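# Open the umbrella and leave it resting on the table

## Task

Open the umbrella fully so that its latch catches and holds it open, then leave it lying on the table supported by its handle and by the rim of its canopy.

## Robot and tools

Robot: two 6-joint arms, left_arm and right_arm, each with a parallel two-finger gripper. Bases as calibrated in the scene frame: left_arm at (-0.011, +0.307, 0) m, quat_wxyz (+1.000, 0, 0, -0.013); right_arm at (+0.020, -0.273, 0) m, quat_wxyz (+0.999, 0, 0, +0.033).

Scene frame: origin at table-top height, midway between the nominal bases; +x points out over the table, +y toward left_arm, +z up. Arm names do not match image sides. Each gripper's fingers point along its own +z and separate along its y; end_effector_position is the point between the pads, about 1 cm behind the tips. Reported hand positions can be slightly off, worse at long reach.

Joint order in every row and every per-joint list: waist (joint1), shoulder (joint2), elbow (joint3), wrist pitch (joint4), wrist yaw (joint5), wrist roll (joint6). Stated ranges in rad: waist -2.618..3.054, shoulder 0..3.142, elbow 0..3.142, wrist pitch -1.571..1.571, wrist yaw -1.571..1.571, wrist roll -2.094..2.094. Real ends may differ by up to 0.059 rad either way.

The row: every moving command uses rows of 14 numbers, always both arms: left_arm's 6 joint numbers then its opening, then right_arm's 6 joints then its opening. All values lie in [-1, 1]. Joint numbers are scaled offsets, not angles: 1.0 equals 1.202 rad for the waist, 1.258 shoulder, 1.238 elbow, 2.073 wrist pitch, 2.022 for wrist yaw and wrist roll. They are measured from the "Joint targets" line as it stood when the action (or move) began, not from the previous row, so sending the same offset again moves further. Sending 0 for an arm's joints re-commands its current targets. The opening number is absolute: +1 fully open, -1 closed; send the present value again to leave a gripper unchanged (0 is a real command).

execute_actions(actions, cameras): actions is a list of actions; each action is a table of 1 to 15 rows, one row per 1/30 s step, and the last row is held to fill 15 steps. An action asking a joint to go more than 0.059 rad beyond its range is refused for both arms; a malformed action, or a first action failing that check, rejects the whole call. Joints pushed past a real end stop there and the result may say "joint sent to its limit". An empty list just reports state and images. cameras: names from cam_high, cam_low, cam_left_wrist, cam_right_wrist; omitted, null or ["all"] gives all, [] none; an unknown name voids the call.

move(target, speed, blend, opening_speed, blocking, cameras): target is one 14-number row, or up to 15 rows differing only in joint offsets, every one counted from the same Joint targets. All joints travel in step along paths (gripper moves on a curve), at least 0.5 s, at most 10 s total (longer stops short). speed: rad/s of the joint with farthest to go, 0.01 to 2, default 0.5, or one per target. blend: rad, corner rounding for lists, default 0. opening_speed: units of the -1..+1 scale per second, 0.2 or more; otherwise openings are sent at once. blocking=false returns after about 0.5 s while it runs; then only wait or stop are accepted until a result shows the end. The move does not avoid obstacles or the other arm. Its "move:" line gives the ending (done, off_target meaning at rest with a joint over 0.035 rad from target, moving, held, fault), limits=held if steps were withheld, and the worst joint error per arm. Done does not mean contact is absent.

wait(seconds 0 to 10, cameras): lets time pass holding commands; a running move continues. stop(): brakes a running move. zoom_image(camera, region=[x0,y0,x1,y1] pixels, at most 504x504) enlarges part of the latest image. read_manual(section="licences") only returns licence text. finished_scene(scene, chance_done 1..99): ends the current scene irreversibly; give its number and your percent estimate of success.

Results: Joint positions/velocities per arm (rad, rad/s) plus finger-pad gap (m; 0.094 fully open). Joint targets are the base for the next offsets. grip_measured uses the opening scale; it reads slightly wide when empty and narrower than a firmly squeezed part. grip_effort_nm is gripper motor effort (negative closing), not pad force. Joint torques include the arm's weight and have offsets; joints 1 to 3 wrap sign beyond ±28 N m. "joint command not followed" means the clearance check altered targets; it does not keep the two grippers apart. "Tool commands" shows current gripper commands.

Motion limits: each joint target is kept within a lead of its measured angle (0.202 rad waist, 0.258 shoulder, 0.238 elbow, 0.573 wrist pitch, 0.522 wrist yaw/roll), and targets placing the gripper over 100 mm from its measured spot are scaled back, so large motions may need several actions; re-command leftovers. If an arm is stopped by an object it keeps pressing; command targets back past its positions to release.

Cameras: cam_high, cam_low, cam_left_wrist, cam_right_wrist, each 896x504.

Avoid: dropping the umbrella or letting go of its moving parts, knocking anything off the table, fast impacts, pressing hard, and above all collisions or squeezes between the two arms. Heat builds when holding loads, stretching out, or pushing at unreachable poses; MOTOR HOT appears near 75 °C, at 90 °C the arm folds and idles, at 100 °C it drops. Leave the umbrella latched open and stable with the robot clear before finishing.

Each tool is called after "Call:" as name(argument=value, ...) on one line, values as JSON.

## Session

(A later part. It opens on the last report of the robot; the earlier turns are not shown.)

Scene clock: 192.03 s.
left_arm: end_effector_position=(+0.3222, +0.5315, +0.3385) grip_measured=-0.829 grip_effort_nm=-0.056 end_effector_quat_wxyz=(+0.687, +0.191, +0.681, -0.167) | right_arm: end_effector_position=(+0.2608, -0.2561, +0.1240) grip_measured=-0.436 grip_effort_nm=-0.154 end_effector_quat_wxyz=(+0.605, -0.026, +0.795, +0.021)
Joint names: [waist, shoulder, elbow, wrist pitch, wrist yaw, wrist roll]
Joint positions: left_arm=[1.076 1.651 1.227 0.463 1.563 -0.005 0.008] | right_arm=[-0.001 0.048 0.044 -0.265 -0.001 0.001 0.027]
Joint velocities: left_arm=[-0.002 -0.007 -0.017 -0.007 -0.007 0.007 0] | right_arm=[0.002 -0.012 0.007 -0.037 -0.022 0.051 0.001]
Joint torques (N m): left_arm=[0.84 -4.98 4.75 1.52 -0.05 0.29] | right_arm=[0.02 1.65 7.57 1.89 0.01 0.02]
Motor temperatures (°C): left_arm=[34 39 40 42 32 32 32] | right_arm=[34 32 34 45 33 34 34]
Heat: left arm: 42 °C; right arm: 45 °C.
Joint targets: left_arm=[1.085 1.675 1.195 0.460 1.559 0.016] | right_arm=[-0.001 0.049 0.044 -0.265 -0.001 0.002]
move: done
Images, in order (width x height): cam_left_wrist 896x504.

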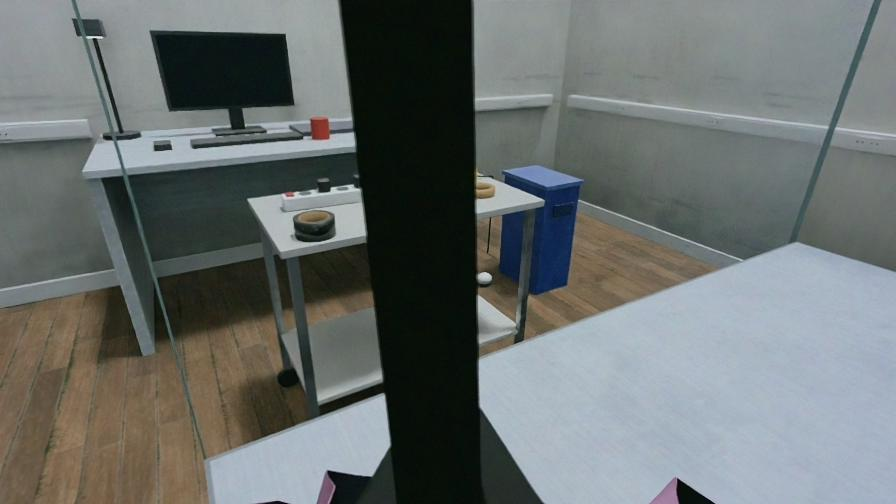

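Call:
move(target=[0,0.163,-0.117,0,0,0.03,-0.80,0,0,0,0,0,0,-0.4381], speed=0.25, opening_speed=0.3, cameras=["cam_left_wrist"])

Scene clock: 197.83 s.
left_arm: end_effector_position=(+0.3318, +0.5502, +0.2328) grip_measured=-0.800 grip_effort_nm=-0.017 end_effector_quat_wxyz=(+0.668, +0.123, +0.697, -0.229) | right_arm: end_effector_position=(+0.2608, -0.2561, +0.1240) grip_measured=-0.436 grip_effort_nm=-0.139 end_effector_quat_wxyz=(+0.605, -0.026, +0.795, +0.021)
Joint names: [waist, shoulder, elbow, wrist pitch, wrist yaw, wrist roll]
Joint positions: left_arm=[1.079 1.842 1.091 0.518 1.558 0.078 0.009] | right_arm=[-0.001 0.048 0.044 -0.265 -0.001 0.001 0.027]
Joint velocities: left_arm=[-0.012 0.012 0.007 -0.139 0.007 0.007 0] | right_arm=[-0.022 -0.002 -0.012 -0.007 -0.022 -0.022 0.001]
Joint torques (N m): left_arm=[0.57 -5.03 3.44 1.02 0.16 0.03] | right_arm=[0.03 1.69 7.56 1.89 -0.01 0.02]
Motor temperatures (°C): left_arm=[34 38 40 41 32 32 32] | right_arm=[34 32 34 45 33 34 34]
Heat: left arm: 41 °C; right arm: 45 °C.
Joint targets: left_arm=[1.085 1.880 1.050 0.460 1.559 0.076] | right_arm=[-0.001 0.049 0.044 -0.265 -0.001 0.002]
move: off_target (left_arm); left_arm: the wrist pitch is farthest, 0.058 rad from its target
Images, in order (width x height): cam_left_wrist 896x504.

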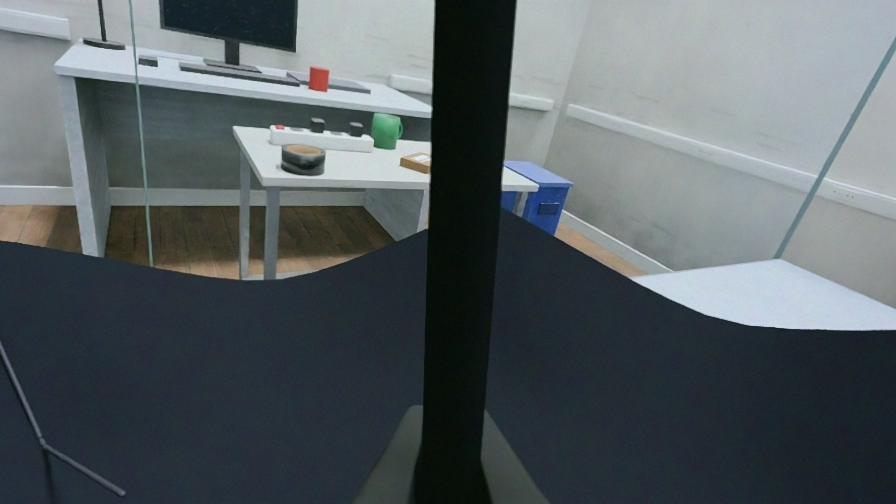

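Call:
move(target=[0,0,0,0,0,0,-1,0,0,0,0,0,0,-0.4381], cameras=[])

Call:
move(target=[0.17,0,0,0,0,0,-1,0,0,0,0,0,0,-0.4381], speed=0.25, cameras=["cam_left_wrist"])

Scene clock: 221.93 s.
left_arm: end_effector_position=(+0.3316, +0.5500, +0.2310) grip_measured=-0.862 grip_effort_nm=-1.028 end_effector_quat_wxyz=(+0.668, +0.122, +0.698, -0.230) | right_arm: end_effector_position=(+0.2608, -0.2561, +0.1240) grip_measured=-0.436 grip_effort_nm=-0.144 end_effector_quat_wxyz=(+0.605, -0.026, +0.795, +0.021)
Joint names: [waist, shoulder, elbow, wrist pitch, wrist yaw, wrist roll]
Joint positions: left_arm=[1.079 1.844 1.087 0.521 1.558 0.078 0.006] | right_arm=[-0.001 0.048 0.044 -0.265 -0.001 0.001 0.027]
Joint velocities: left_arm=[0.002 0.002 0.017 0.051 0.051 -0.007 -0.001] | right_arm=[-0.012 -0.012 -0.007 0.051 0.007 -0.022 0.001]
Joint torques (N m): left_arm=[0.58 -5.22 3.73 0.99 0.16 0.03] | right_arm=[0.02 1.7 7.57 1.89 0 0.01]
Motor temperatures (°C): left_arm=[34 37 39 39 32 32 31] | right_arm=[34 32 34 45 33 34 34]
Heat: left arm: 39 °C; right arm: 45 °C.
Joint targets: left_arm=[1.085 1.880 1.050 0.460 1.559 0.077] | right_arm=[-0.001 0.049 0.044 -0.265 -0.001 0.002]
move: off_target (left_arm); left_arm: the wrist pitch is farthest, 0.061 rad from its target
No camera images: "cameras" was empty.

Scene clock: 223.13 s.
left_arm: end_effector_position=(+0.2745, +0.6095, +0.2204) grip_measured=-0.862 grip_effort_nm=-1.033 end_effector_quat_wxyz=(+0.676, +0.011, +0.707, -0.209) | right_arm: end_effector_position=(+0.2608, -0.2561, +0.1240) grip_measured=-0.436 grip_effort_nm=-0.144 end_effector_quat_wxyz=(+0.605, -0.026, +0.795, +0.021)
Joint names: [waist, shoulder, elbow, wrist pitch, wrist yaw, wrist roll]
Joint positions: left_arm=[1.28 1.853 1.074 0.456 1.57 0.039 0.006] | right_arm=[-0.001 0.048 0.044 -0.265 -0.001 0.001 0.027]
Joint velocities: left_arm=[-0.002 -0.002 -0.022 -0.037 -0.11 0.081 0] | right_arm=[0.012 -0.002 0.002 0.037 0.037 0.066 0]
Joint torques (N m): left_arm=[0.79 -5.79 4.66 1.64 0.1 0.47] | right_arm=[0.01 1.66 7.58 1.9 0 0.01]
Motor temperatures (°C): left_arm=[34 37 39 39 32 32 32] | right_arm=[34 32 34 45 33 34 34]
Heat: left arm: 39 °C; right arm: 45 °C.
Joint targets: left_arm=[1.289 1.880 1.050 0.460 1.559 0.076] | right_arm=[-0.001 0.049 0.044 -0.265 -0.001 0.002]
move: off_target (left_arm); left_arm: the wrist roll is farthest, 0.038 rad from its target
Images, in order (width x height): cam_left_wrist 896x504.

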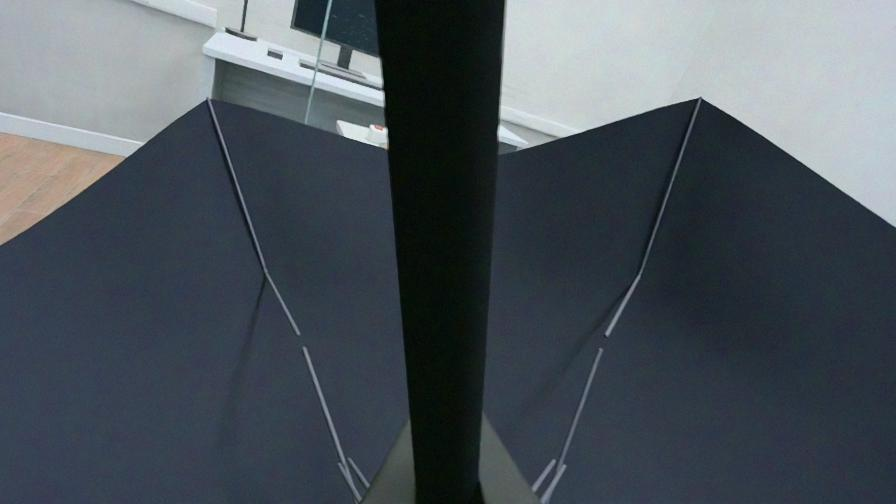

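Call:
move(target=[0,0,0,0,0,0,-0.76,0,0,0,0,0,0,-0.4381], opening_speed=0.5, cameras=[])

Call:
move(target=[-0.154,0.111,0.065,0.164,0,-0.013,-0.76,0,0,0,0,0,0,-0.4381], speed=0.25, cameras=["cam_left_wrist"])

Scene clock: 234.90 s.
left_arm: end_effector_position=(+0.2735, +0.6155, +0.2149) grip_measured=-0.761 grip_effort_nm=0.061 end_effector_quat_wxyz=(+0.678, +0.007, +0.710, -0.192) | right_arm: end_effector_position=(+0.2608, -0.2561, +0.1240) grip_measured=-0.436 grip_effort_nm=-0.154 end_effector_quat_wxyz=(+0.605, -0.026, +0.795, +0.021)
Joint names: [waist, shoulder, elbow, wrist pitch, wrist yaw, wrist roll]
Joint positions: left_arm=[1.288 1.862 1.069 0.46 1.547 0.066 0.011] | right_arm=[-0.001 0.048 0.044 -0.265 -0.001 0.001 0.027]
Joint velocities: left_arm=[0.007 -0.002 -0.027 -0.007 0.007 -0.007 0] | right_arm=[-0.027 0.027 -0.007 0.022 0.051 0.007 0]
Joint torques (N m): left_arm=[0.18 -6.43 5 1.62 0.32 0.15] | right_arm=[-0.01 1.69 7.57 1.88 0 0.02]
Motor temperatures (°C): left_arm=[34 37 40 40 32 32 32] | right_arm=[34 32 34 46 33 34 34]
Heat: left arm: 40 °C; right arm: 46 °C.
Joint targets: left_arm=[1.289 1.881 1.050 0.460 1.559 0.076] | right_arm=[-0.001 0.049 0.044 -0.265 -0.001 0.002]
move: done
No camera images: "cameras" was empty.

Scene clock: 236.80 s.
left_arm: end_effector_position=(+0.3313, +0.5822, +0.2210) grip_measured=-0.751 grip_effort_nm=-0.510 end_effector_quat_wxyz=(+0.677, +0.129, +0.695, -0.204) | right_arm: end_effector_position=(+0.2608, -0.2561, +0.1240) grip_measured=-0.436 grip_effort_nm=-0.154 end_effector_quat_wxyz=(+0.605, -0.026, +0.795, +0.021)
Joint names: [waist, shoulder, elbow, wrist pitch, wrist yaw, wrist roll]
Joint positions: left_arm=[1.119 1.961 1.142 0.765 1.568 -0.056 0.012] | right_arm=[-0.001 0.048 0.044 -0.265 -0.001 0.001 0.027]
Joint velocities: left_arm=[0.017 -0.002 -0.007 -0.051 -0.037 0.081 -0.001] | right_arm=[0.002 -0.012 0.002 0.022 -0.022 -0.081 -0.001]
Joint torques (N m): left_arm=[-1.24 -4.27 5.45 1.92 -0.05 1.26] | right_arm=[0.03 1.66 7.56 1.88 0.02 0.01]
Motor temperatures (°C): left_arm=[34 37 40 40 32 32 32] | right_arm=[34 32 34 46 33 34 34]
Heat: left arm: 40 °C; right arm: 46 °C.
Joint targets: left_arm=[1.104 2.020 1.130 0.800 1.559 0.050] | right_arm=[-0.001 0.049 0.044 -0.265 -0.001 0.002]
move: off_target (left_arm); left_arm: the wrist roll is farthest, 0.105 rad from its target
Images, in order (width x height): cam_left_wrist 896x504.

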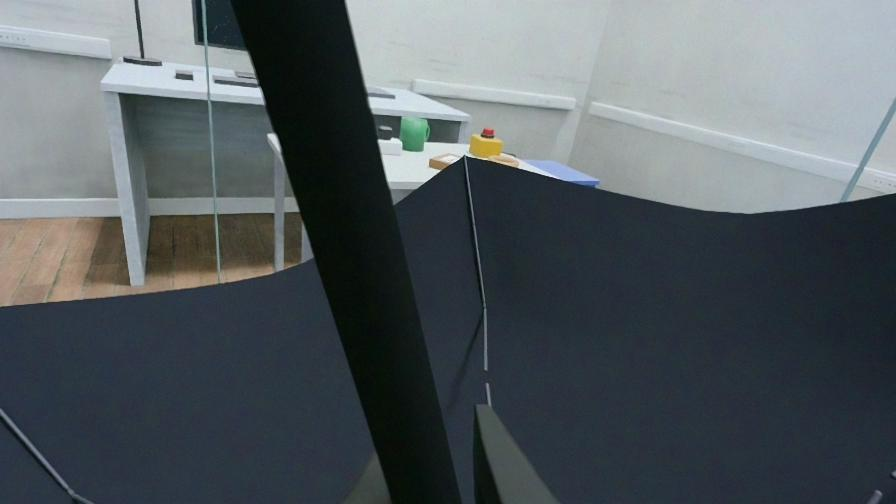

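Call:
move(target=[-0.045,-0.211,-0.0444,-0.053,0,-0.025,-1,0,0,0,0,0,0,-0.4381], speed=0.25, opening_speed=2, cameras=["cam_left_wrist"])

Scene clock: 251.73 s.
left_arm: end_effector_position=(+0.3336, +0.5362, +0.2663) grip_measured=-0.874 grip_effort_nm=-1.028 end_effector_quat_wxyz=(+0.682, +0.187, +0.682, -0.185) | right_arm: end_effector_position=(+0.2608, -0.2561, +0.1240) grip_measured=-0.436 grip_effort_nm=-0.134 end_effector_quat_wxyz=(+0.605, -0.026, +0.795, +0.021)
Joint names: [waist, shoulder, elbow, wrist pitch, wrist yaw, wrist roll]
Joint positions: left_arm=[1.056 1.784 1.09 0.696 1.563 0 0.006] | right_arm=[-0.001 0.048 0.044 -0.265 -0.001 0.001 0.027]
Joint velocities: left_arm=[0.002 -0.007 -0.012 0.022 -0.022 0.007 0] | right_arm=[-0.012 -0.007 -0.007 -0.007 -0.066 0.037 -0.001]
Joint torques (N m): left_arm=[-0.47 -9.62 5.57 1.52 -0.03 0.04] | right_arm=[0.03 1.65 7.56 1.89 0 0.02]
Motor temperatures (°C): left_arm=[34 37 40 41 32 33 32] | right_arm=[34 32 34 46 33 34 34]
Heat: left arm: 41 °C; right arm: 46 °C.
Joint targets: left_arm=[1.050 1.755 1.076 0.690 1.559 0.000] | right_arm=[-0.001 0.049 0.044 -0.265 -0.001 0.002]
move: done
Images, in order (width x height): cam_left_wrist 896x504.

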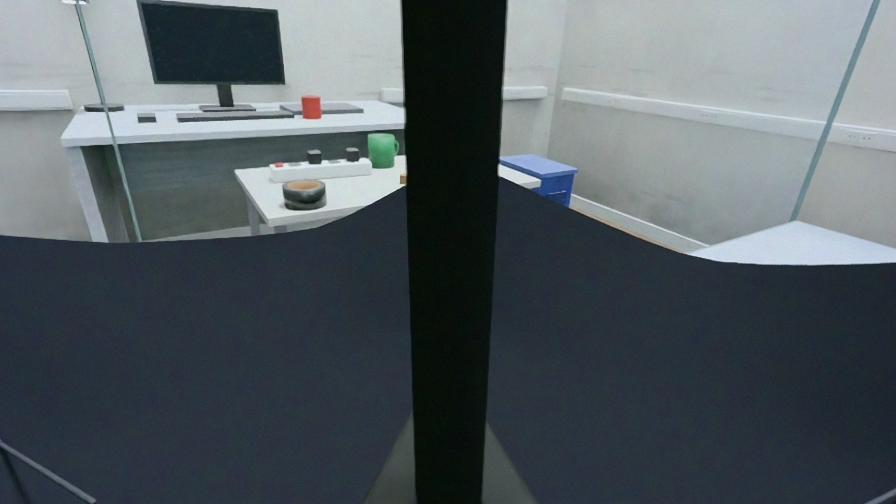

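Call:
move(target=[[0,0.0723,-0.080,0.080,0,0,-1,0,0,0,0,0,0,-0.4381],[0.083,0.0835,-0.0897,0.082,0,0,-1,0,0,0,0,0,0,-0.4381]], speed=0.25, cameras=["cam_left_wrist"])

Scene clock: 256.43 s.
left_arm: end_effector_position=(+0.3108, +0.5558, +0.2319) grip_measured=-0.874 grip_effort_nm=-1.033 end_effector_quat_wxyz=(+0.688, +0.157, +0.689, -0.164) | right_arm: end_effector_position=(+0.2608, -0.2561, +0.1240) grip_measured=-0.436 grip_effort_nm=-0.139 end_effector_quat_wxyz=(+0.605, -0.026, +0.795, +0.021)
Joint names: [waist, shoulder, elbow, wrist pitch, wrist yaw, wrist roll]
Joint positions: left_arm=[1.135 1.83 0.989 0.853 1.568 -0.021 0.006] | right_arm=[-0.001 0.048 0.044 -0.265 -0.001 0.001 0.027]
Joint velocities: left_arm=[-0.007 0.002 -0.012 0.022 0.022 0.11 0] | right_arm=[-0.017 -0.002 -0.007 0.051 -0.022 0.051 0]
Joint torques (N m): left_arm=[1.31 -5.27 4.42 1.64 -0.09 0.27] | right_arm=[-0.01 1.7 7.54 1.88 0 0.02]
Motor temperatures (°C): left_arm=[34 37 40 41 32 32 32] | right_arm=[34 32 34 46 33 34 34]
Heat: left arm: 41 °C; right arm: 46 °C.
Joint targets: left_arm=[1.150 1.860 0.965 0.860 1.559 0.000] | right_arm=[-0.001 0.049 0.044 -0.265 -0.001 0.002]
move: done
Images, in order (width x height): cam_left_wrist 896x504.

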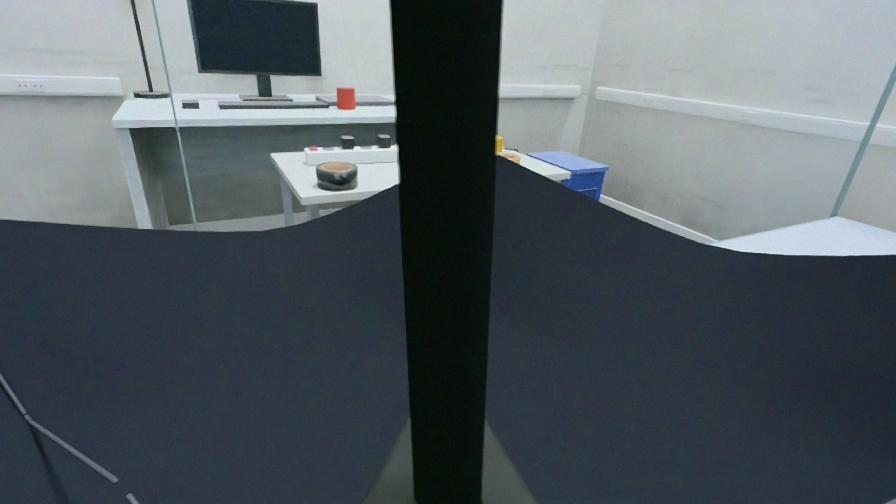

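Call:
move(target=[-0.033,0.262,-0.162,0.0965,-0.019,0.059,-0.74,0,0,0,0,0,0,-0.4381], speed=0.6, opening_speed=1.0, cameras=["cam_left_wrist"])

Scene clock: 263.77 s.
left_arm: end_effector_position=(+0.3070, +0.5498, +0.1494) grip_measured=-0.737 grip_effort_nm=-0.159 end_effector_quat_wxyz=(+0.696, +0.186, +0.682, -0.128) | right_arm: end_effector_position=(+0.2608, -0.2561, +0.1240) grip_measured=-0.436 grip_effort_nm=-0.139 end_effector_quat_wxyz=(+0.605, -0.026, +0.795, +0.021)
Joint names: [waist, shoulder, elbow, wrist pitch, wrist yaw, wrist roll]
Joint positions: left_arm=[1.137 2.05 0.852 1.24 1.559 0.044 0.012] | right_arm=[-0.001 0.048 0.044 -0.265 -0.001 0.001 0.027]
Joint velocities: left_arm=[0.012 0.007 -0.007 0.037 0.007 -0.037 0] | right_arm=[-0.002 -0.002 -0.002 0.081 -0.022 -0.022 0]
Joint torques (N m): left_arm=[-2.3 2.22 -2.07 -0.28 -0.41 0.93] | right_arm=[0.01 1.66 7.57 1.88 0.01 0.01]
Motor temperatures (°C): left_arm=[34 37 40 40 32 32 32] | right_arm=[34 32 34 46 33 34 34]
Heat: left arm: 40 °C; right arm: 46 °C.
Joint targets: left_arm=[1.110 2.189 0.764 1.060 1.521 0.119] | right_arm=[-0.001 0.049 0.044 -0.265 -0.001 0.002]
move: off_target (left_arm); left_arm: the wrist pitch is farthest, 0.180 rad from its target
Images, in order (width x height): cam_left_wrist 896x504.

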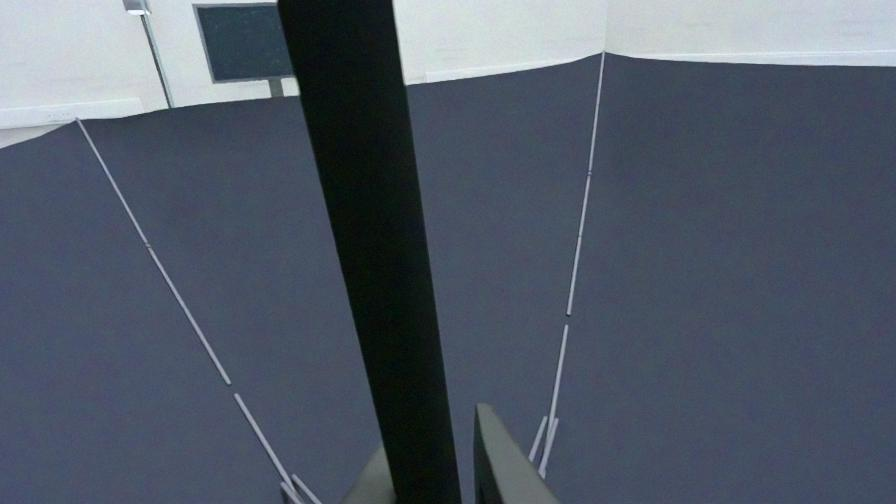

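Call:
move(target=[0,0.03,-0.026,0,0,0,-0.74,0,0,0,0,0,0,-0.4381], speed=0.3, cameras=[])

Scene clock: 271.23 s.
left_arm: end_effector_position=(+0.3059, +0.5474, +0.1486) grip_measured=-0.737 grip_effort_nm=-0.188 end_effector_quat_wxyz=(+0.697, +0.193, +0.680, -0.121) | right_arm: end_effector_position=(+0.2608, -0.2561, +0.1240) grip_measured=-0.436 grip_effort_nm=-0.154 end_effector_quat_wxyz=(+0.605, -0.026, +0.795, +0.021)
Joint names: [waist, shoulder, elbow, wrist pitch, wrist yaw, wrist roll]
Joint positions: left_arm=[1.137 2.055 0.839 1.288 1.559 0.033 0.012] | right_arm=[-0.001 0.048 0.044 -0.265 -0.001 0.001 0.027]
Joint velocities: left_arm=[-0.002 0.002 -0.002 0.007 0.037 -0.022 0.001] | right_arm=[-0.012 -0.002 -0.007 0.007 -0.022 -0.007 0.002]
Joint torques (N m): left_arm=[-2.28 4.88 -3.82 -0.82 -0.44 1.01] | right_arm=[0.02 1.69 7.57 1.89 0 0.03]
Motor temperatures (°C): left_arm=[34 37 39 40 32 32 32] | right_arm=[34 32 34 46 33 34 34]
Heat: left arm: 40 °C; right arm: 46 °C.
Joint targets: left_arm=[1.110 2.227 0.732 1.060 1.521 0.119] | right_arm=[-0.001 0.049 0.044 -0.265 -0.001 0.002]
move: off_target (left_arm); left_arm: the wrist pitch is farthest, 0.228 rad from its target
No camera images: "cameras" was empty.

Call:
move(target=[0.021,-0.196,0.096,0.0675,0.017,-0.089,-0.74,0,0,0,0,0,0,-0.4381], speed=0.3, cameras=["cam_left_wrist"])

Scene clock: 276.10 s.
left_arm: end_effector_position=(+0.3070, +0.5499, +0.1591) grip_measured=-0.738 grip_effort_nm=-0.095 end_effector_quat_wxyz=(+0.691, +0.147, +0.691, -0.152) | right_arm: end_effector_position=(+0.2608, -0.2561, +0.1240) grip_measured=-0.436 grip_effort_nm=-0.149 end_effector_quat_wxyz=(+0.605, -0.026, +0.795, +0.021)
Joint names: [waist, shoulder, elbow, wrist pitch, wrist yaw, wrist roll]
Joint positions: left_arm=[1.137 2.008 0.839 1.216 1.537 -0.053 0.012] | right_arm=[-0.001 0.048 0.044 -0.265 -0.001 0.001 0.027]
Joint velocities: left_arm=[-0.007 0.002 -0.007 0.022 -0.081 0.007 0] | right_arm=[-0.017 0.002 0.007 0.051 -0.066 0.007 0.001]
Joint torques (N m): left_arm=[-0.09 -9.78 5.83 1.42 0.16 -0.02] | right_arm=[-0.01 1.66 7.58 1.88 0.01 0.02]
Motor temperatures (°C): left_arm=[34 37 39 39 32 32 32] | right_arm=[34 32 34 47 33 34 34]
Heat: left arm: 39 °C; right arm: 47 °C.
Joint targets: left_arm=[1.135 1.981 0.851 1.200 1.555 -0.061] | right_arm=[-0.001 0.049 0.044 -0.265 -0.001 0.002]
move: done
Images, in order (width x height): cam_left_wrist 896x504.

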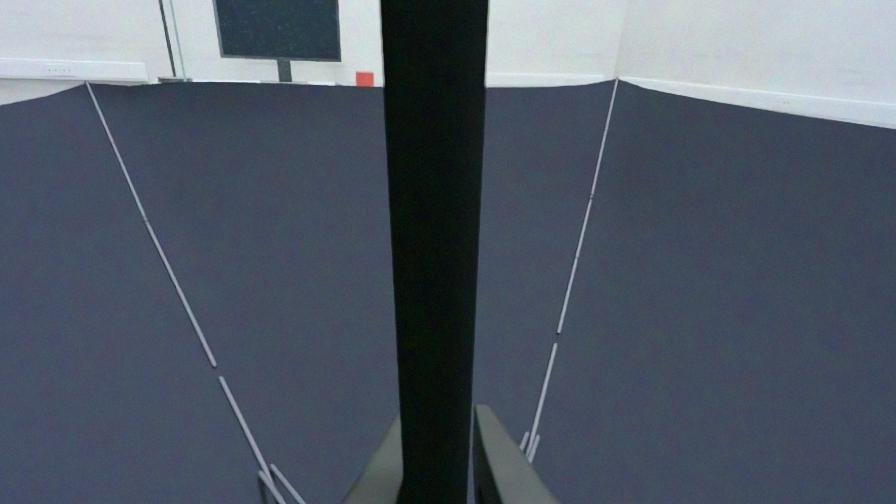

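Call:
move(target=[-0.065,-0.0843,0.092,-0.130,0.0025,0.030,-0.70,0,0,0,0,0,0,-0.4381], speed=0.2, cameras=["cam_left_wrist"])

Scene clock: 284.37 s.
left_arm: end_effector_position=(+0.3295, +0.5369, +0.2025) grip_measured=-0.701 grip_effort_nm=0.066 end_effector_quat_wxyz=(+0.684, +0.172, +0.686, -0.179) | right_arm: end_effector_position=(+0.2608, -0.2561, +0.1240) grip_measured=-0.436 grip_effort_nm=-0.154 end_effector_quat_wxyz=(+0.605, -0.026, +0.795, +0.021)
Joint names: [waist, shoulder, elbow, wrist pitch, wrist yaw, wrist roll]
Joint positions: left_arm=[1.066 1.9 0.943 0.954 1.542 -0.006 0.014] | right_arm=[-0.001 0.048 0.044 -0.265 -0.001 0.001 0.027]
Joint velocities: left_arm=[0.007 0.002 0.017 0.022 0.037 0.037 0.001] | right_arm=[-0.017 -0.007 -0.007 -0.051 -0.051 -0.081 0]
Joint torques (N m): left_arm=[-0.69 -9.59 7.58 1.35 0.18 0.1] | right_arm=[-0.01 1.65 7.57 1.89 0.02 0.02]
Motor temperatures (°C): left_arm=[34 38 40 40 32 32 32] | right_arm=[34 32 34 47 33 34 34]
Heat: left arm: 40 °C; right arm: 47 °C.
Joint targets: left_arm=[1.057 1.874 0.965 0.931 1.560 0.000] | right_arm=[-0.001 0.049 0.044 -0.265 -0.001 0.002]
move: done
Images, in order (width x height): cam_left_wrist 896x504.

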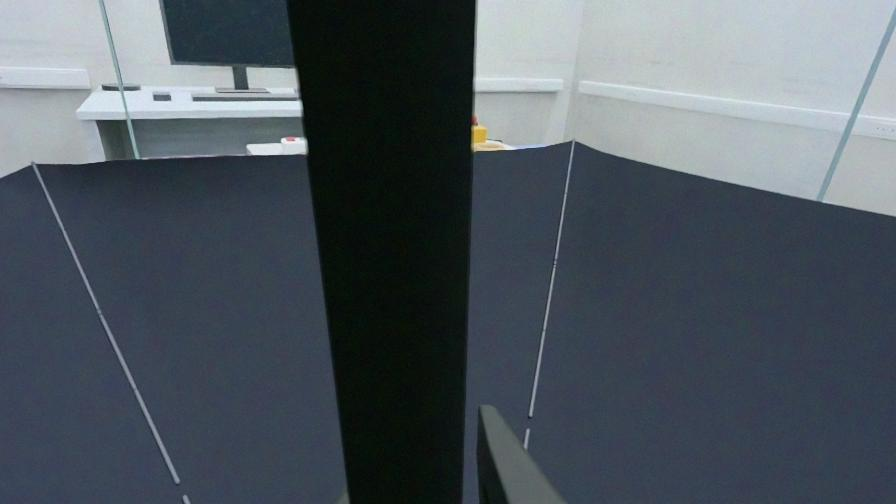

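Call:
move(target=[0,0.100,-0.036,0.080,0,0,-0.70,0,0,0,0,0,0,-0.4381], speed=0.2, cameras=[])

Call:
move(target=[0,0,0,0,0,0,-1,0,0,0,0,0,0,-0.4381], opening_speed=0.6, cameras=["cam_high"])

Scene clock: 297.80 s.
left_arm: end_effector_position=(+0.3316, +0.5404, +0.1839) grip_measured=-0.701 grip_effort_nm=0.061 end_effector_quat_wxyz=(+0.689, +0.192, +0.680, -0.161) | right_arm: end_effector_position=(+0.2608, -0.2561, +0.1240) grip_measured=-0.436 grip_effort_nm=-0.144 end_effector_quat_wxyz=(+0.605, -0.026, +0.795, +0.021)
Joint names: [waist, shoulder, elbow, wrist pitch, wrist yaw, wrist roll]
Joint positions: left_arm=[1.066 1.978 0.938 1.093 1.545 -0.006 0.014] | right_arm=[-0.001 0.048 0.044 -0.265 -0.001 0.001 0.027]
Joint velocities: left_arm=[0.012 -0.002 0.007 -0.022 -0.007 -0.022 0] | right_arm=[0.012 -0.022 0.002 0.037 -0.11 0.007 0]
Joint torques (N m): left_arm=[-0.69 -6.35 4.14 1.6 0.11 0.11] | right_arm=[-0.02 1.68 7.62 1.88 0 0.01]
Motor temperatures (°C): left_arm=[34 38 41 40 32 32 31] | right_arm=[34 32 34 47 33 34 34]
Heat: left arm: 41 °C; right arm: 47 °C.
Joint targets: left_arm=[1.057 2.000 0.920 1.096 1.560 0.000] | right_arm=[-0.001 0.049 0.044 -0.265 -0.001 0.002]
move: done
No camera images: "cameras" was empty.

Scene clock: 298.50 s.
left_arm: end_effector_position=(+0.3302, +0.5361, +0.1837) grip_measured=-0.921 grip_effort_nm=-1.013 end_effector_quat_wxyz=(+0.684, +0.192, +0.681, -0.179) | right_arm: end_effector_position=(+0.2608, -0.2561, +0.1240) grip_measured=-0.436 grip_effort_nm=-0.144 end_effector_quat_wxyz=(+0.605, -0.026, +0.795, +0.021)
Joint names: [waist, shoulder, elbow, wrist pitch, wrist yaw, wrist roll]
Joint positions: left_arm=[1.063 1.978 0.938 1.093 1.568 -0.033 0.004] | right_arm=[-0.001 0.048 0.044 -0.265 -0.001 0.001 0.027]
Joint velocities: left_arm=[-0.002 -0.007 0.007 -0.066 -0.066 -0.022 0.001] | right_arm=[0.012 -0.007 -0.002 -0.007 -0.095 0.037 -0.001]
Joint torques (N m): left_arm=[-0.47 -6.35 4.08 1.59 -0.11 0.41] | right_arm=[-0.02 1.66 7.58 1.88 0 0.02]
Motor temperatures (°C): left_arm=[34 37 41 40 32 32 31] | right_arm=[34 32 34 47 33 34 34]
Heat: left arm: 41 °C; right arm: 47 °C.
Joint targets: left_arm=[1.057 2.000 0.920 1.096 1.560 0.000] | right_arm=[-0.001 0.049 0.044 -0.265 -0.001 0.002]
move: done
Images, in order (width x height): cam_high 896x504.

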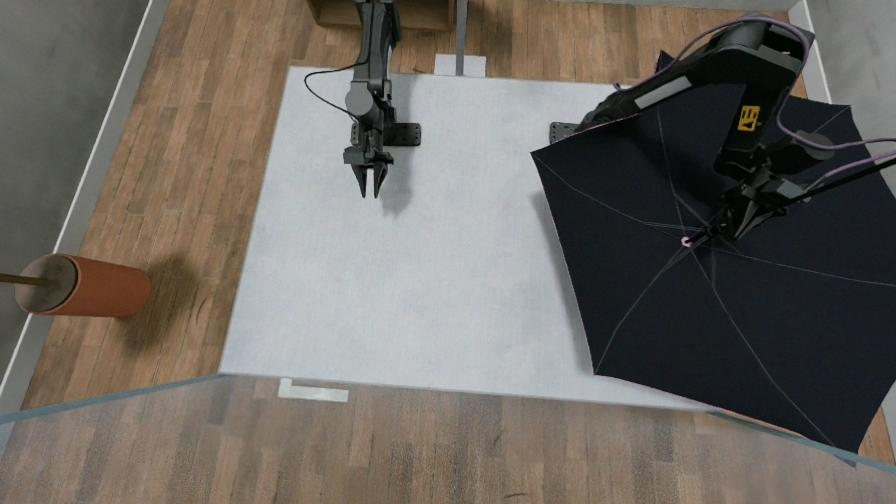

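Call:
move(target=[[0.036,0.019,0.392,-0.182,0,0.163,-1,0,0,0,0,0,0,-0.4381],[0.036,0.0715,0.911,-0.3695,0,0.247,-1,0,0,0,0,0,0,-0.4381]], speed=0.4, blend=0.1, cameras=[])

Scene clock: 313.70 s.
left_arm: end_effector_position=(+0.3676, +0.6275, +0.4155) grip_measured=-0.922 grip_effort_nm=-1.038 end_effector_quat_wxyz=(+0.700, +0.424, +0.565, +0.102) | right_arm: end_effector_position=(+0.2608, -0.2561, +0.1240) grip_measured=-0.436 grip_effort_nm=-0.149 end_effector_quat_wxyz=(+0.605, -0.026, +0.795, +0.021)
Joint names: [waist, shoulder, elbow, wrist pitch, wrist yaw, wrist roll]
Joint positions: left_arm=[1.094 2.074 2.016 0.344 1.567 0.503 0.004] | right_arm=[-0.001 0.048 0.044 -0.265 -0.001 0.001 0.027]
Joint velocities: left_arm=[-0.002 0.012 0.012 -0.022 0.095 -0.007 -0.001] | right_arm=[0.012 -0.002 -0.002 -0.007 -0.022 0.037 0]
Joint torques (N m): left_arm=[0.59 -8.73 9.73 1.29 -0.23 0.01] | right_arm=[-0.01 1.7 7.5 1.88 0.01 0.01]
Motor temperatures (°C): left_arm=[34 37 41 40 32 32 32] | right_arm=[34 32 34 47 33 34 34]
Heat: left arm: 41 °C; right arm: 47 °C.
Joint targets: left_arm=[1.100 2.090 2.048 0.330 1.560 0.499] | right_arm=[-0.001 0.049 0.044 -0.265 -0.001 0.002]
move: done
No camera images: "cameras" was empty.

Call:
move(target=[[0,-0.253,0.035,-0.0965,0,0.3076,-1,0,0,0,0,0,0,-0.4381],[0,-0.2886,-0.160,-0.001,0,0.55,-1,0,0,0,0,0,0,-0.4381]], speed=0.4, blend=0.1, cameras=["cam_high"])

Scene clock: 322.30 s.
left_arm: end_effector_position=(+0.3241, +0.5483, +0.4902) grip_measured=-0.922 grip_effort_nm=-1.033 end_effector_quat_wxyz=(+0.510, +0.674, +0.213, +0.490) | right_arm: end_effector_position=(+0.2608, -0.2561, +0.1240) grip_measured=-0.436 grip_effort_nm=-0.139 end_effector_quat_wxyz=(+0.605, -0.026, +0.795, +0.021)
Joint names: [waist, shoulder, elbow, wrist pitch, wrist yaw, wrist roll]
Joint positions: left_arm=[1.094 1.764 1.861 0.32 1.568 1.612 0.004] | right_arm=[-0.001 0.048 0.044 -0.265 -0.001 0.001 0.027]
Joint velocities: left_arm=[-0.017 -0.012 -0.012 0.051 0.066 -0.007 -0.001] | right_arm=[0.012 0.002 0.002 -0.022 -0.051 -0.051 0.001]
Joint torques (N m): left_arm=[0.61 -10.04 5.83 1.42 -0.32 0.03] | right_arm=[0.08 1.69 7.58 1.89 0.01 0.01]
Motor temperatures (°C): left_arm=[34 38 41 40 32 32 33] | right_arm=[34 32 34 47 33 34 34]
Heat: left arm: 41 °C; right arm: 47 °C.
Joint targets: left_arm=[1.100 1.727 1.850 0.328 1.560 1.611] | right_arm=[-0.001 0.049 0.044 -0.265 -0.001 0.002]
move: off_target (left_arm); left_arm: the shoulder is farthest, 0.037 rad from its target
Images, in order (width x height): cam_high 896x504.

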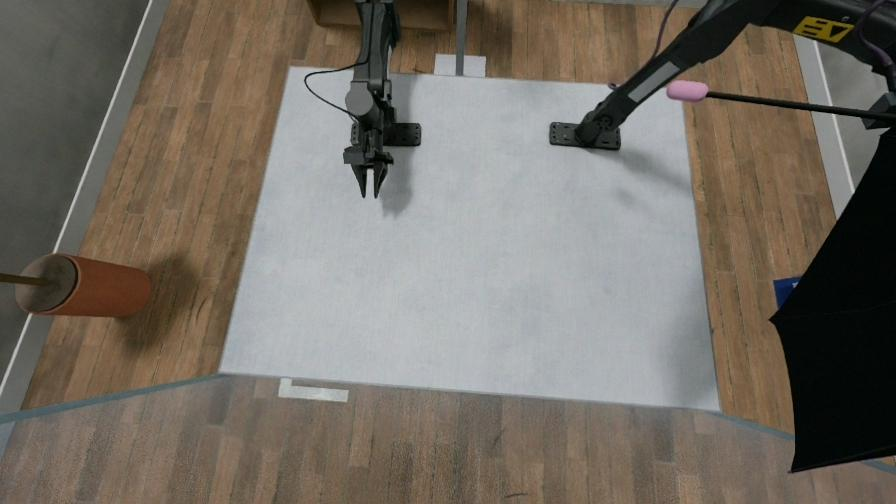

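Call:
move(target=[-0.821,0,0,0,0,0,-1,0,0,0,0,0,0,-0.4381], speed=0.5, cameras=[])

Scene clock: 328.63 s.
left_arm: end_effector_position=(+0.3755, +0.1606, +0.4906) grip_measured=-0.922 grip_effort_nm=-1.043 end_effector_quat_wxyz=(+0.680, +0.694, -0.136, +0.194) | right_arm: end_effector_position=(+0.2608, -0.2561, +0.1240) grip_measured=-0.436 grip_effort_nm=-0.144 end_effector_quat_wxyz=(+0.605, -0.026, +0.795, +0.021)
Joint names: [waist, shoulder, elbow, wrist pitch, wrist yaw, wrist roll]
Joint positions: left_arm=[0.108 1.764 1.861 0.326 1.568 1.618 0.004] | right_arm=[-0.001 0.048 0.044 -0.265 -0.001 0.001 0.027]
Joint velocities: left_arm=[0.002 -0.017 0.002 -0.051 -0.022 -0.022 -0.001] | right_arm=[-0.022 0.002 -0.002 -0.007 -0.066 0.007 -0.001]
Joint torques (N m): left_arm=[0.54 -10.03 5.82 1.36 -0.32 -0.03] | right_arm=[0.01 1.66 7.57 1.88 0 0.03]
Motor temperatures (°C): left_arm=[34 39 41 40 32 32 33] | right_arm=[34 32 34 47 33 34 34]
Heat: left arm: 41 °C; right arm: 47 °C.
Joint targets: left_arm=[0.114 1.727 1.850 0.328 1.560 1.611] | right_arm=[-0.001 0.049 0.044 -0.265 -0.001 0.002]
move: off_target (left_arm); left_arm: the shoulder is farthest, 0.037 rad from its target
No camera images: "cameras" was empty.

Call:
move(target=[[-0.218,0,0,0,0,0,-1,0,0,0,0,0,0,-0.4381],[-0.654,0.012,-0.252,0.168,0,0.207,-1,0,0,0,0,0,0,-0.4381]], speed=0.4, blend=0.1, cameras=["cam_high"])

Scene clock: 334.20 s.
left_arm: end_effector_position=(+0.1690, -0.0780, +0.4159) grip_measured=-0.922 grip_effort_nm=-1.038 end_effector_quat_wxyz=(+0.703, +0.488, -0.511, +0.077) | right_arm: end_effector_position=(+0.2608, -0.2561, +0.1240) grip_measured=-0.436 grip_effort_nm=-0.149 end_effector_quat_wxyz=(+0.605, -0.026, +0.795, +0.021)
Joint names: [waist, shoulder, elbow, wrist pitch, wrist yaw, wrist roll]
Joint positions: left_arm=[-0.677 1.761 1.548 0.669 1.568 2.032 0.004] | right_arm=[-0.001 0.048 0.044 -0.265 -0.001 0.001 0.027]
Joint velocities: left_arm=[0.002 -0.007 0.002 0.037 0.051 0.037 0] | right_arm=[-0.012 -0.017 0.002 0.007 -0.007 -0.007 -0.002]
Joint torques (N m): left_arm=[0.4 -8.96 6.23 1.37 -0.33 0.02] | right_arm=[-0.01 1.63 7.54 1.9 0.01 0.03]
Motor temperatures (°C): left_arm=[34 39 40 40 32 32 33] | right_arm=[34 32 34 47 33 34 34]
Heat: left arm: 40 °C; right arm: 47 °C.
Joint targets: left_arm=[-0.672 1.742 1.538 0.677 1.560 2.030] | right_arm=[-0.001 0.049 0.044 -0.265 -0.001 0.002]
move: done
Images, in order (width x height): cam_high 896x504.

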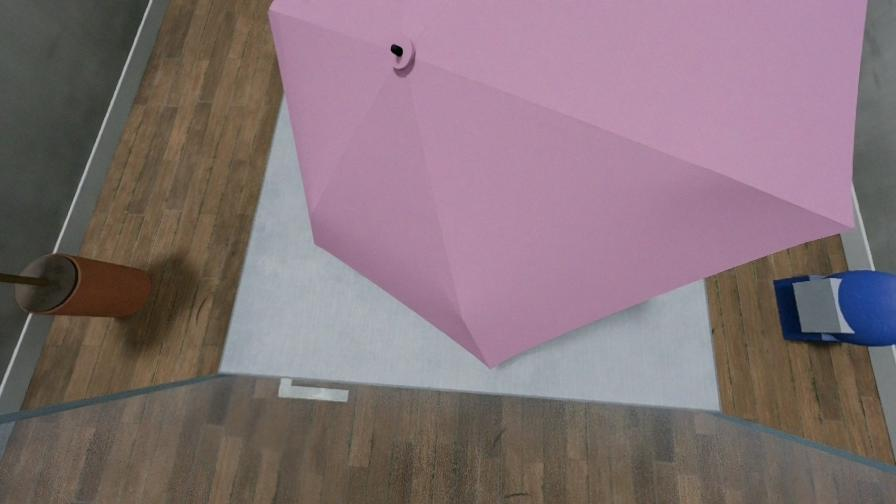

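Call:
move(target=[0,0.0997,-0.4257,0.308,0,-0.0237,-1,0,0,0,0,0,0,-0.4381], speed=0.3, cameras=["cam_high"])

Scene clock: 341.13 s.
left_arm: end_effector_position=(+0.1595, -0.0668, +0.2852) grip_measured=-0.923 grip_effort_nm=-1.033 end_effector_quat_wxyz=(+0.707, +0.486, -0.504, +0.098) | right_arm: end_effector_position=(+0.2608, -0.2561, +0.1240) grip_measured=-0.436 grip_effort_nm=-0.149 end_effector_quat_wxyz=(+0.605, -0.026, +0.795, +0.021)
Joint names: [waist, shoulder, elbow, wrist pitch, wrist yaw, wrist roll]
Joint positions: left_arm=[-0.67 1.832 1.054 1.333 1.534 1.956 0.004] | right_arm=[-0.001 0.048 0.044 -0.265 -0.001 0.001 0.027]
Joint velocities: left_arm=[-0.002 0.012 -0.007 -0.007 -0.007 -0.022 0] | right_arm=[0.002 0.017 -0.027 0.007 -0.051 0.007 0]
Joint torques (N m): left_arm=[-0.1 -4.78 2.82 1.02 -0.06 0.34] | right_arm=[0.03 1.68 7.58 1.89 0.01 0.01]
Motor temperatures (°C): left_arm=[34 39 40 40 32 32 33] | right_arm=[34 32 34 47 33 34 34]
Heat: left arm: 40 °C; right arm: 47 °C.
Joint targets: left_arm=[-0.672 1.868 1.011 1.315 1.560 1.982] | right_arm=[-0.001 0.049 0.044 -0.265 -0.001 0.002]
move: off_target (left_arm); left_arm: the elbow is farthest, 0.043 rad from its target
Images, in order (width x height): cam_high 896x504.

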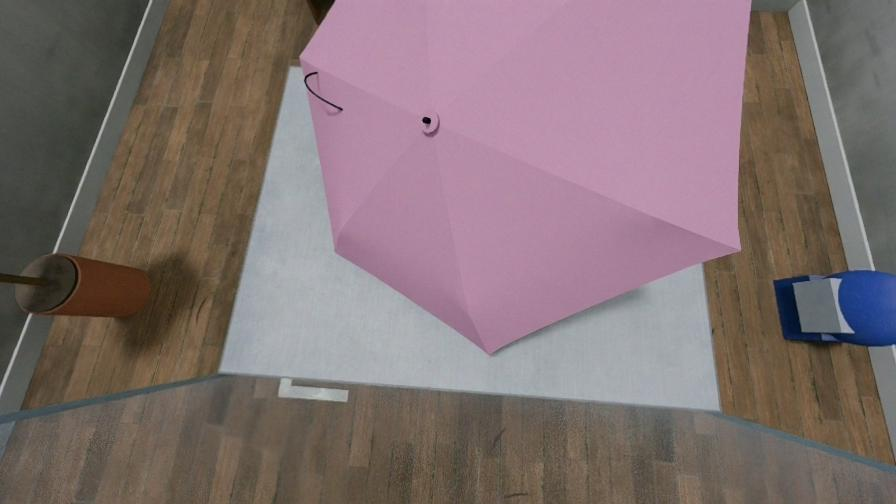

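Call:
move(target=[0,-0.026,0.0234,0,0,-0.008,-0.70,0,0,0,0,0,0,-0.4381], speed=0.1, opening_speed=0.25, cameras=["cam_high"])

Scene clock: 354.90 s.
left_arm: end_effector_position=(+0.1559, -0.0640, +0.2824) grip_measured=-0.701 grip_effort_nm=0.076 end_effector_quat_wxyz=(+0.702, +0.481, -0.516, +0.092) | right_arm: end_effector_position=(+0.2608, -0.2561, +0.1240) grip_measured=-0.436 grip_effort_nm=-0.144 end_effector_quat_wxyz=(+0.605, -0.026, +0.795, +0.021)
Joint names: [waist, shoulder, elbow, wrist pitch, wrist yaw, wrist roll]
Joint positions: left_arm=[-0.67 1.832 1.054 1.334 1.564 1.964 0.014] | right_arm=[-0.001 0.048 0.044 -0.265 -0.001 0.001 0.027]
Joint velocities: left_arm=[-0.017 -0.002 0.012 -0.051 -0.051 0.007 0.001] | right_arm=[-0.012 0.002 0.007 0.051 0.022 0.037 -0.001]
Joint torques (N m): left_arm=[-0.1 -7.12 5.01 1.01 -0.35 0.06] | right_arm=[-0.01 1.65 7.56 1.88 -0.01 0.01]
Motor temperatures (°C): left_arm=[34 38 40 39 32 32 33] | right_arm=[34 32 34 48 33 34 34]
Heat: left arm: 40 °C; right arm: 48 °C.
Joint targets: left_arm=[-0.672 1.835 1.040 1.315 1.560 1.966] | right_arm=[-0.001 0.049 0.044 -0.265 -0.001 0.002]
move: done
Images, in order (width x height): cam_high 896x504.

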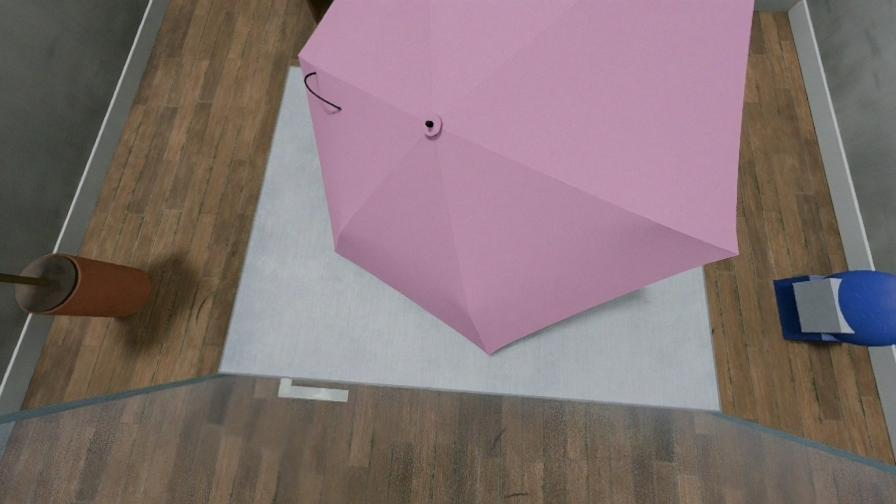

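Call:
move(target=[0,0,0,0,0,0,-0.1,0,0,0,0,0,0,-0.4381], opening_speed=0.6, cameras=["cam_left_wrist"])

Scene clock: 358.40 s.
left_arm: end_effector_position=(+0.1559, -0.0640, +0.2824) grip_measured=-0.101 grip_effort_nm=0.066 end_effector_quat_wxyz=(+0.702, +0.481, -0.516, +0.092) | right_arm: end_effector_position=(+0.2608, -0.2561, +0.1240) grip_measured=-0.436 grip_effort_nm=-0.144 end_effector_quat_wxyz=(+0.605, -0.026, +0.795, +0.021)
Joint names: [waist, shoulder, elbow, wrist pitch, wrist yaw, wrist roll]
Joint positions: left_arm=[-0.67 1.832 1.054 1.334 1.564 1.965 0.042] | right_arm=[-0.001 0.048 0.044 -0.265 -0.001 0.001 0.027]
Joint velocities: left_arm=[0.002 0.007 0.002 0.022 -0.051 -0.007 -0.001] | right_arm=[0.012 0.002 -0.002 0.022 -0.022 -0.037 0.001]
Joint torques (N m): left_arm=[-0.12 -7.09 5.01 1.01 -0.35 0.06] | right_arm=[0.01 1.68 7.54 1.88 0 0.02]
Motor temperatures (°C): left_arm=[34 38 40 39 32 32 33] | right_arm=[34 32 34 48 33 34 34]
Heat: left arm: 40 °C; right arm: 48 °C.
Joint targets: left_arm=[-0.672 1.835 1.040 1.315 1.560 1.966] | right_arm=[-0.001 0.049 0.044 -0.265 -0.001 0.002]
move: done
Images, in order (width x height): cam_left_wrist 896x504.

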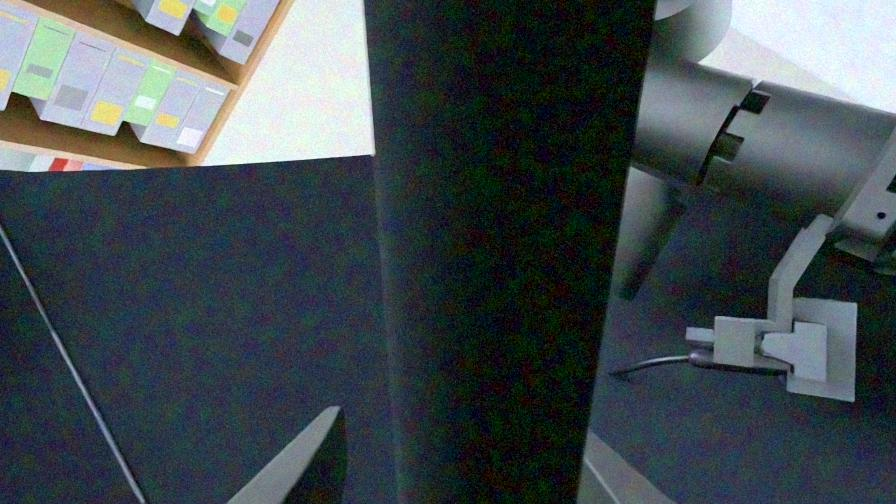

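Call:
move(target=[[0.171,0,0,0,0,0,-0.1,0,0,0,0,0,0,-0.4381],[0.31,0,0,0,0,0,-0.1,0,0,0,0,0,0,-0.4381]], speed=[0.25,0.4], cameras=["cam_high"])

Scene clock: 364.03 s.
left_arm: end_effector_position=(+0.2788, +0.0224, +0.2821) grip_measured=-0.101 grip_effort_nm=0.066 end_effector_quat_wxyz=(+0.673, +0.569, -0.419, +0.219) | right_arm: end_effector_position=(+0.2608, -0.2561, +0.1240) grip_measured=-0.436 grip_effort_nm=-0.144 end_effector_quat_wxyz=(+0.605, -0.026, +0.795, +0.021)
Joint names: [waist, shoulder, elbow, wrist pitch, wrist yaw, wrist roll]
Joint positions: left_arm=[-0.298 1.832 1.054 1.334 1.568 1.965 0.042] | right_arm=[-0.001 0.048 0.044 -0.265 -0.001 0.001 0.027]
Joint velocities: left_arm=[-0.007 0.007 0.012 0.051 -0.037 -0.051 0] | right_arm=[-0.002 -0.012 -0.017 -0.066 -0.037 -0.051 0]
Joint torques (N m): left_arm=[-0.13 -7.09 5.03 1.01 -0.39 0.06] | right_arm=[-0.02 1.68 7.53 1.88 0.02 0.02]
Motor temperatures (°C): left_arm=[34 38 40 39 32 32 32] | right_arm=[34 32 34 48 33 34 34]
Heat: left arm: 40 °C; right arm: 48 °C.
Joint targets: left_arm=[-0.300 1.835 1.040 1.315 1.560 1.966] | right_arm=[-0.001 0.049 0.044 -0.265 -0.001 0.002]
move: done
Images, in order (width x height): cam_high 896x504.

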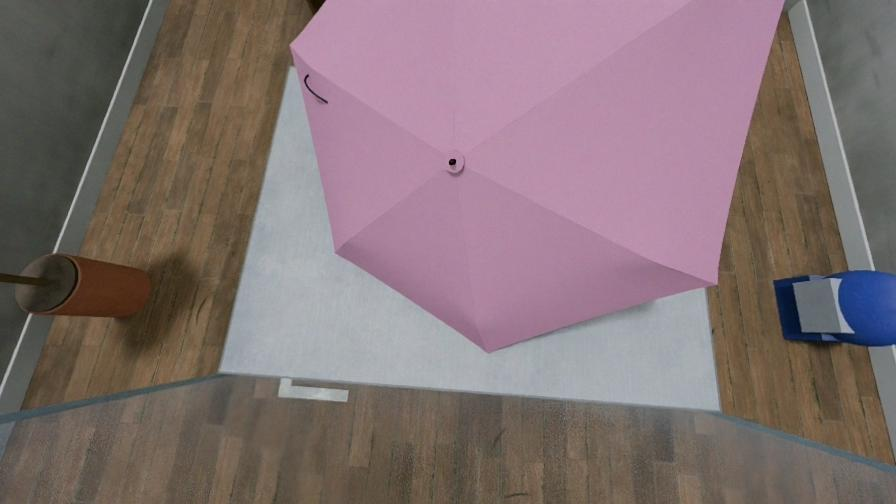

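Call:
wait(seconds=2, cameras=["cam_low"])

Scene clock: 368.90 s.
left_arm: end_effector_position=(+0.2788, +0.0224, +0.2821) grip_measured=-0.101 grip_effort_nm=0.066 end_effector_quat_wxyz=(+0.673, +0.569, -0.419, +0.219) | right_arm: end_effector_position=(+0.2608, -0.2561, +0.1240) grip_measured=-0.436 grip_effort_nm=-0.149 end_effector_quat_wxyz=(+0.605, -0.026, +0.795, +0.021)
Joint names: [waist, shoulder, elbow, wrist pitch, wrist yaw, wrist roll]
Joint positions: left_arm=[-0.298 1.832 1.054 1.334 1.568 1.965 0.042] | right_arm=[-0.001 0.048 0.044 -0.265 -0.001 0.001 0.027]
Joint velocities: left_arm=[-0.017 -0.002 -0.002 -0.007 -0.11 -0.022 -0.001] | right_arm=[-0.017 -0.007 0.007 -0.022 0.066 -0.022 0]
Joint torques (N m): left_arm=[-0.16 -7.08 5.03 1 -0.4 0.06] | right_arm=[-0.01 1.66 7.58 1.89 -0.01 0.03]
Motor temperatures (°C): left_arm=[34 38 40 39 32 32 32] | right_arm=[34 32 34 48 33 34 34]
Heat: left arm: 40 °C; right arm: 48 °C.
Joint targets: left_arm=[-0.300 1.835 1.040 1.315 1.560 1.966] | right_arm=[-0.001 0.049 0.044 -0.265 -0.001 0.002]
Tool commands: left_gripper/opening=-0.1 right_gripper/opening=-0.4381
wait: 2.00 s; at rest from the start
Images, in order (width x height): cam_low 896x504.

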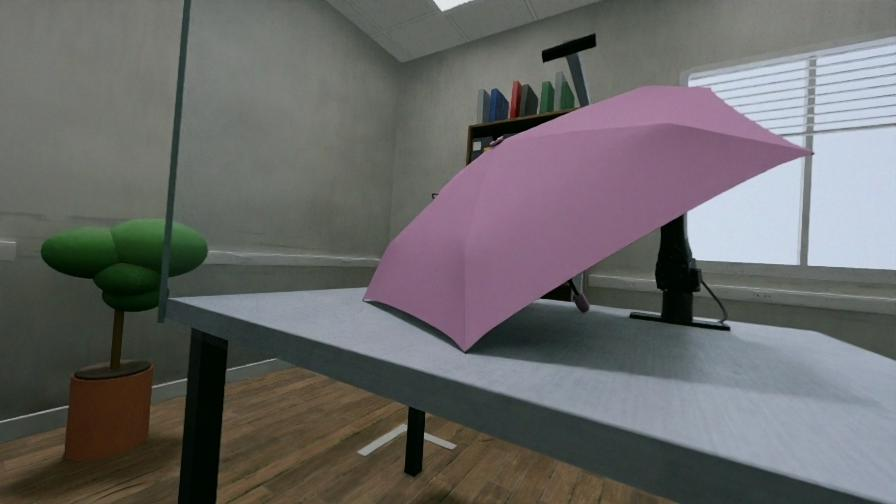

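Call:
wait(seconds=0, cameras=["cam_left_wrist"])

Scene clock: 373.13 s.
left_arm: end_effector_position=(+0.2788, +0.0224, +0.2821) grip_measured=-0.101 grip_effort_nm=0.076 end_effector_quat_wxyz=(+0.673, +0.569, -0.419, +0.219) | right_arm: end_effector_position=(+0.2608, -0.2561, +0.1240) grip_measured=-0.436 grip_effort_nm=-0.144 end_effector_quat_wxyz=(+0.605, -0.026, +0.795, +0.021)
Joint names: [waist, shoulder, elbow, wrist pitch, wrist yaw, wrist roll]
Joint positions: left_arm=[-0.298 1.832 1.054 1.334 1.568 1.965 0.042] | right_arm=[-0.001 0.048 0.044 -0.265 -0.001 0.001 0.027]
Joint velocities: left_arm=[-0.007 0.007 0.007 0.037 0.007 0.051 0] | right_arm=[0.002 -0.007 0.017 -0.037 -0.007 -0.066 0]
Joint torques (N m): left_arm=[-0.13 -7.08 5 1.01 -0.39 0.05] | right_arm=[0.02 1.69 7.57 1.88 0.01 0]
Motor temperatures (°C): left_arm=[34 38 39 39 32 32 32] | right_arm=[34 32 34 48 33 34 34]
Heat: left arm: 39 °C; right arm: 48 °C.
Joint targets: left_arm=[-0.300 1.835 1.040 1.315 1.560 1.966] | right_arm=[-0.001 0.049 0.044 -0.265 -0.001 0.002]
Tool commands: left_gripper/opening=-0.1 right_gripper/opening=-0.4381
Images, in order (width x height): cam_left_wrist 896x504.

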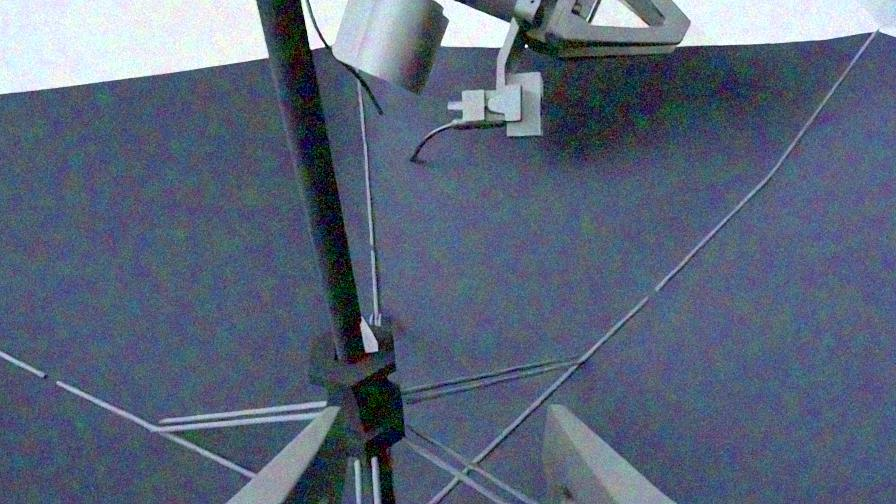

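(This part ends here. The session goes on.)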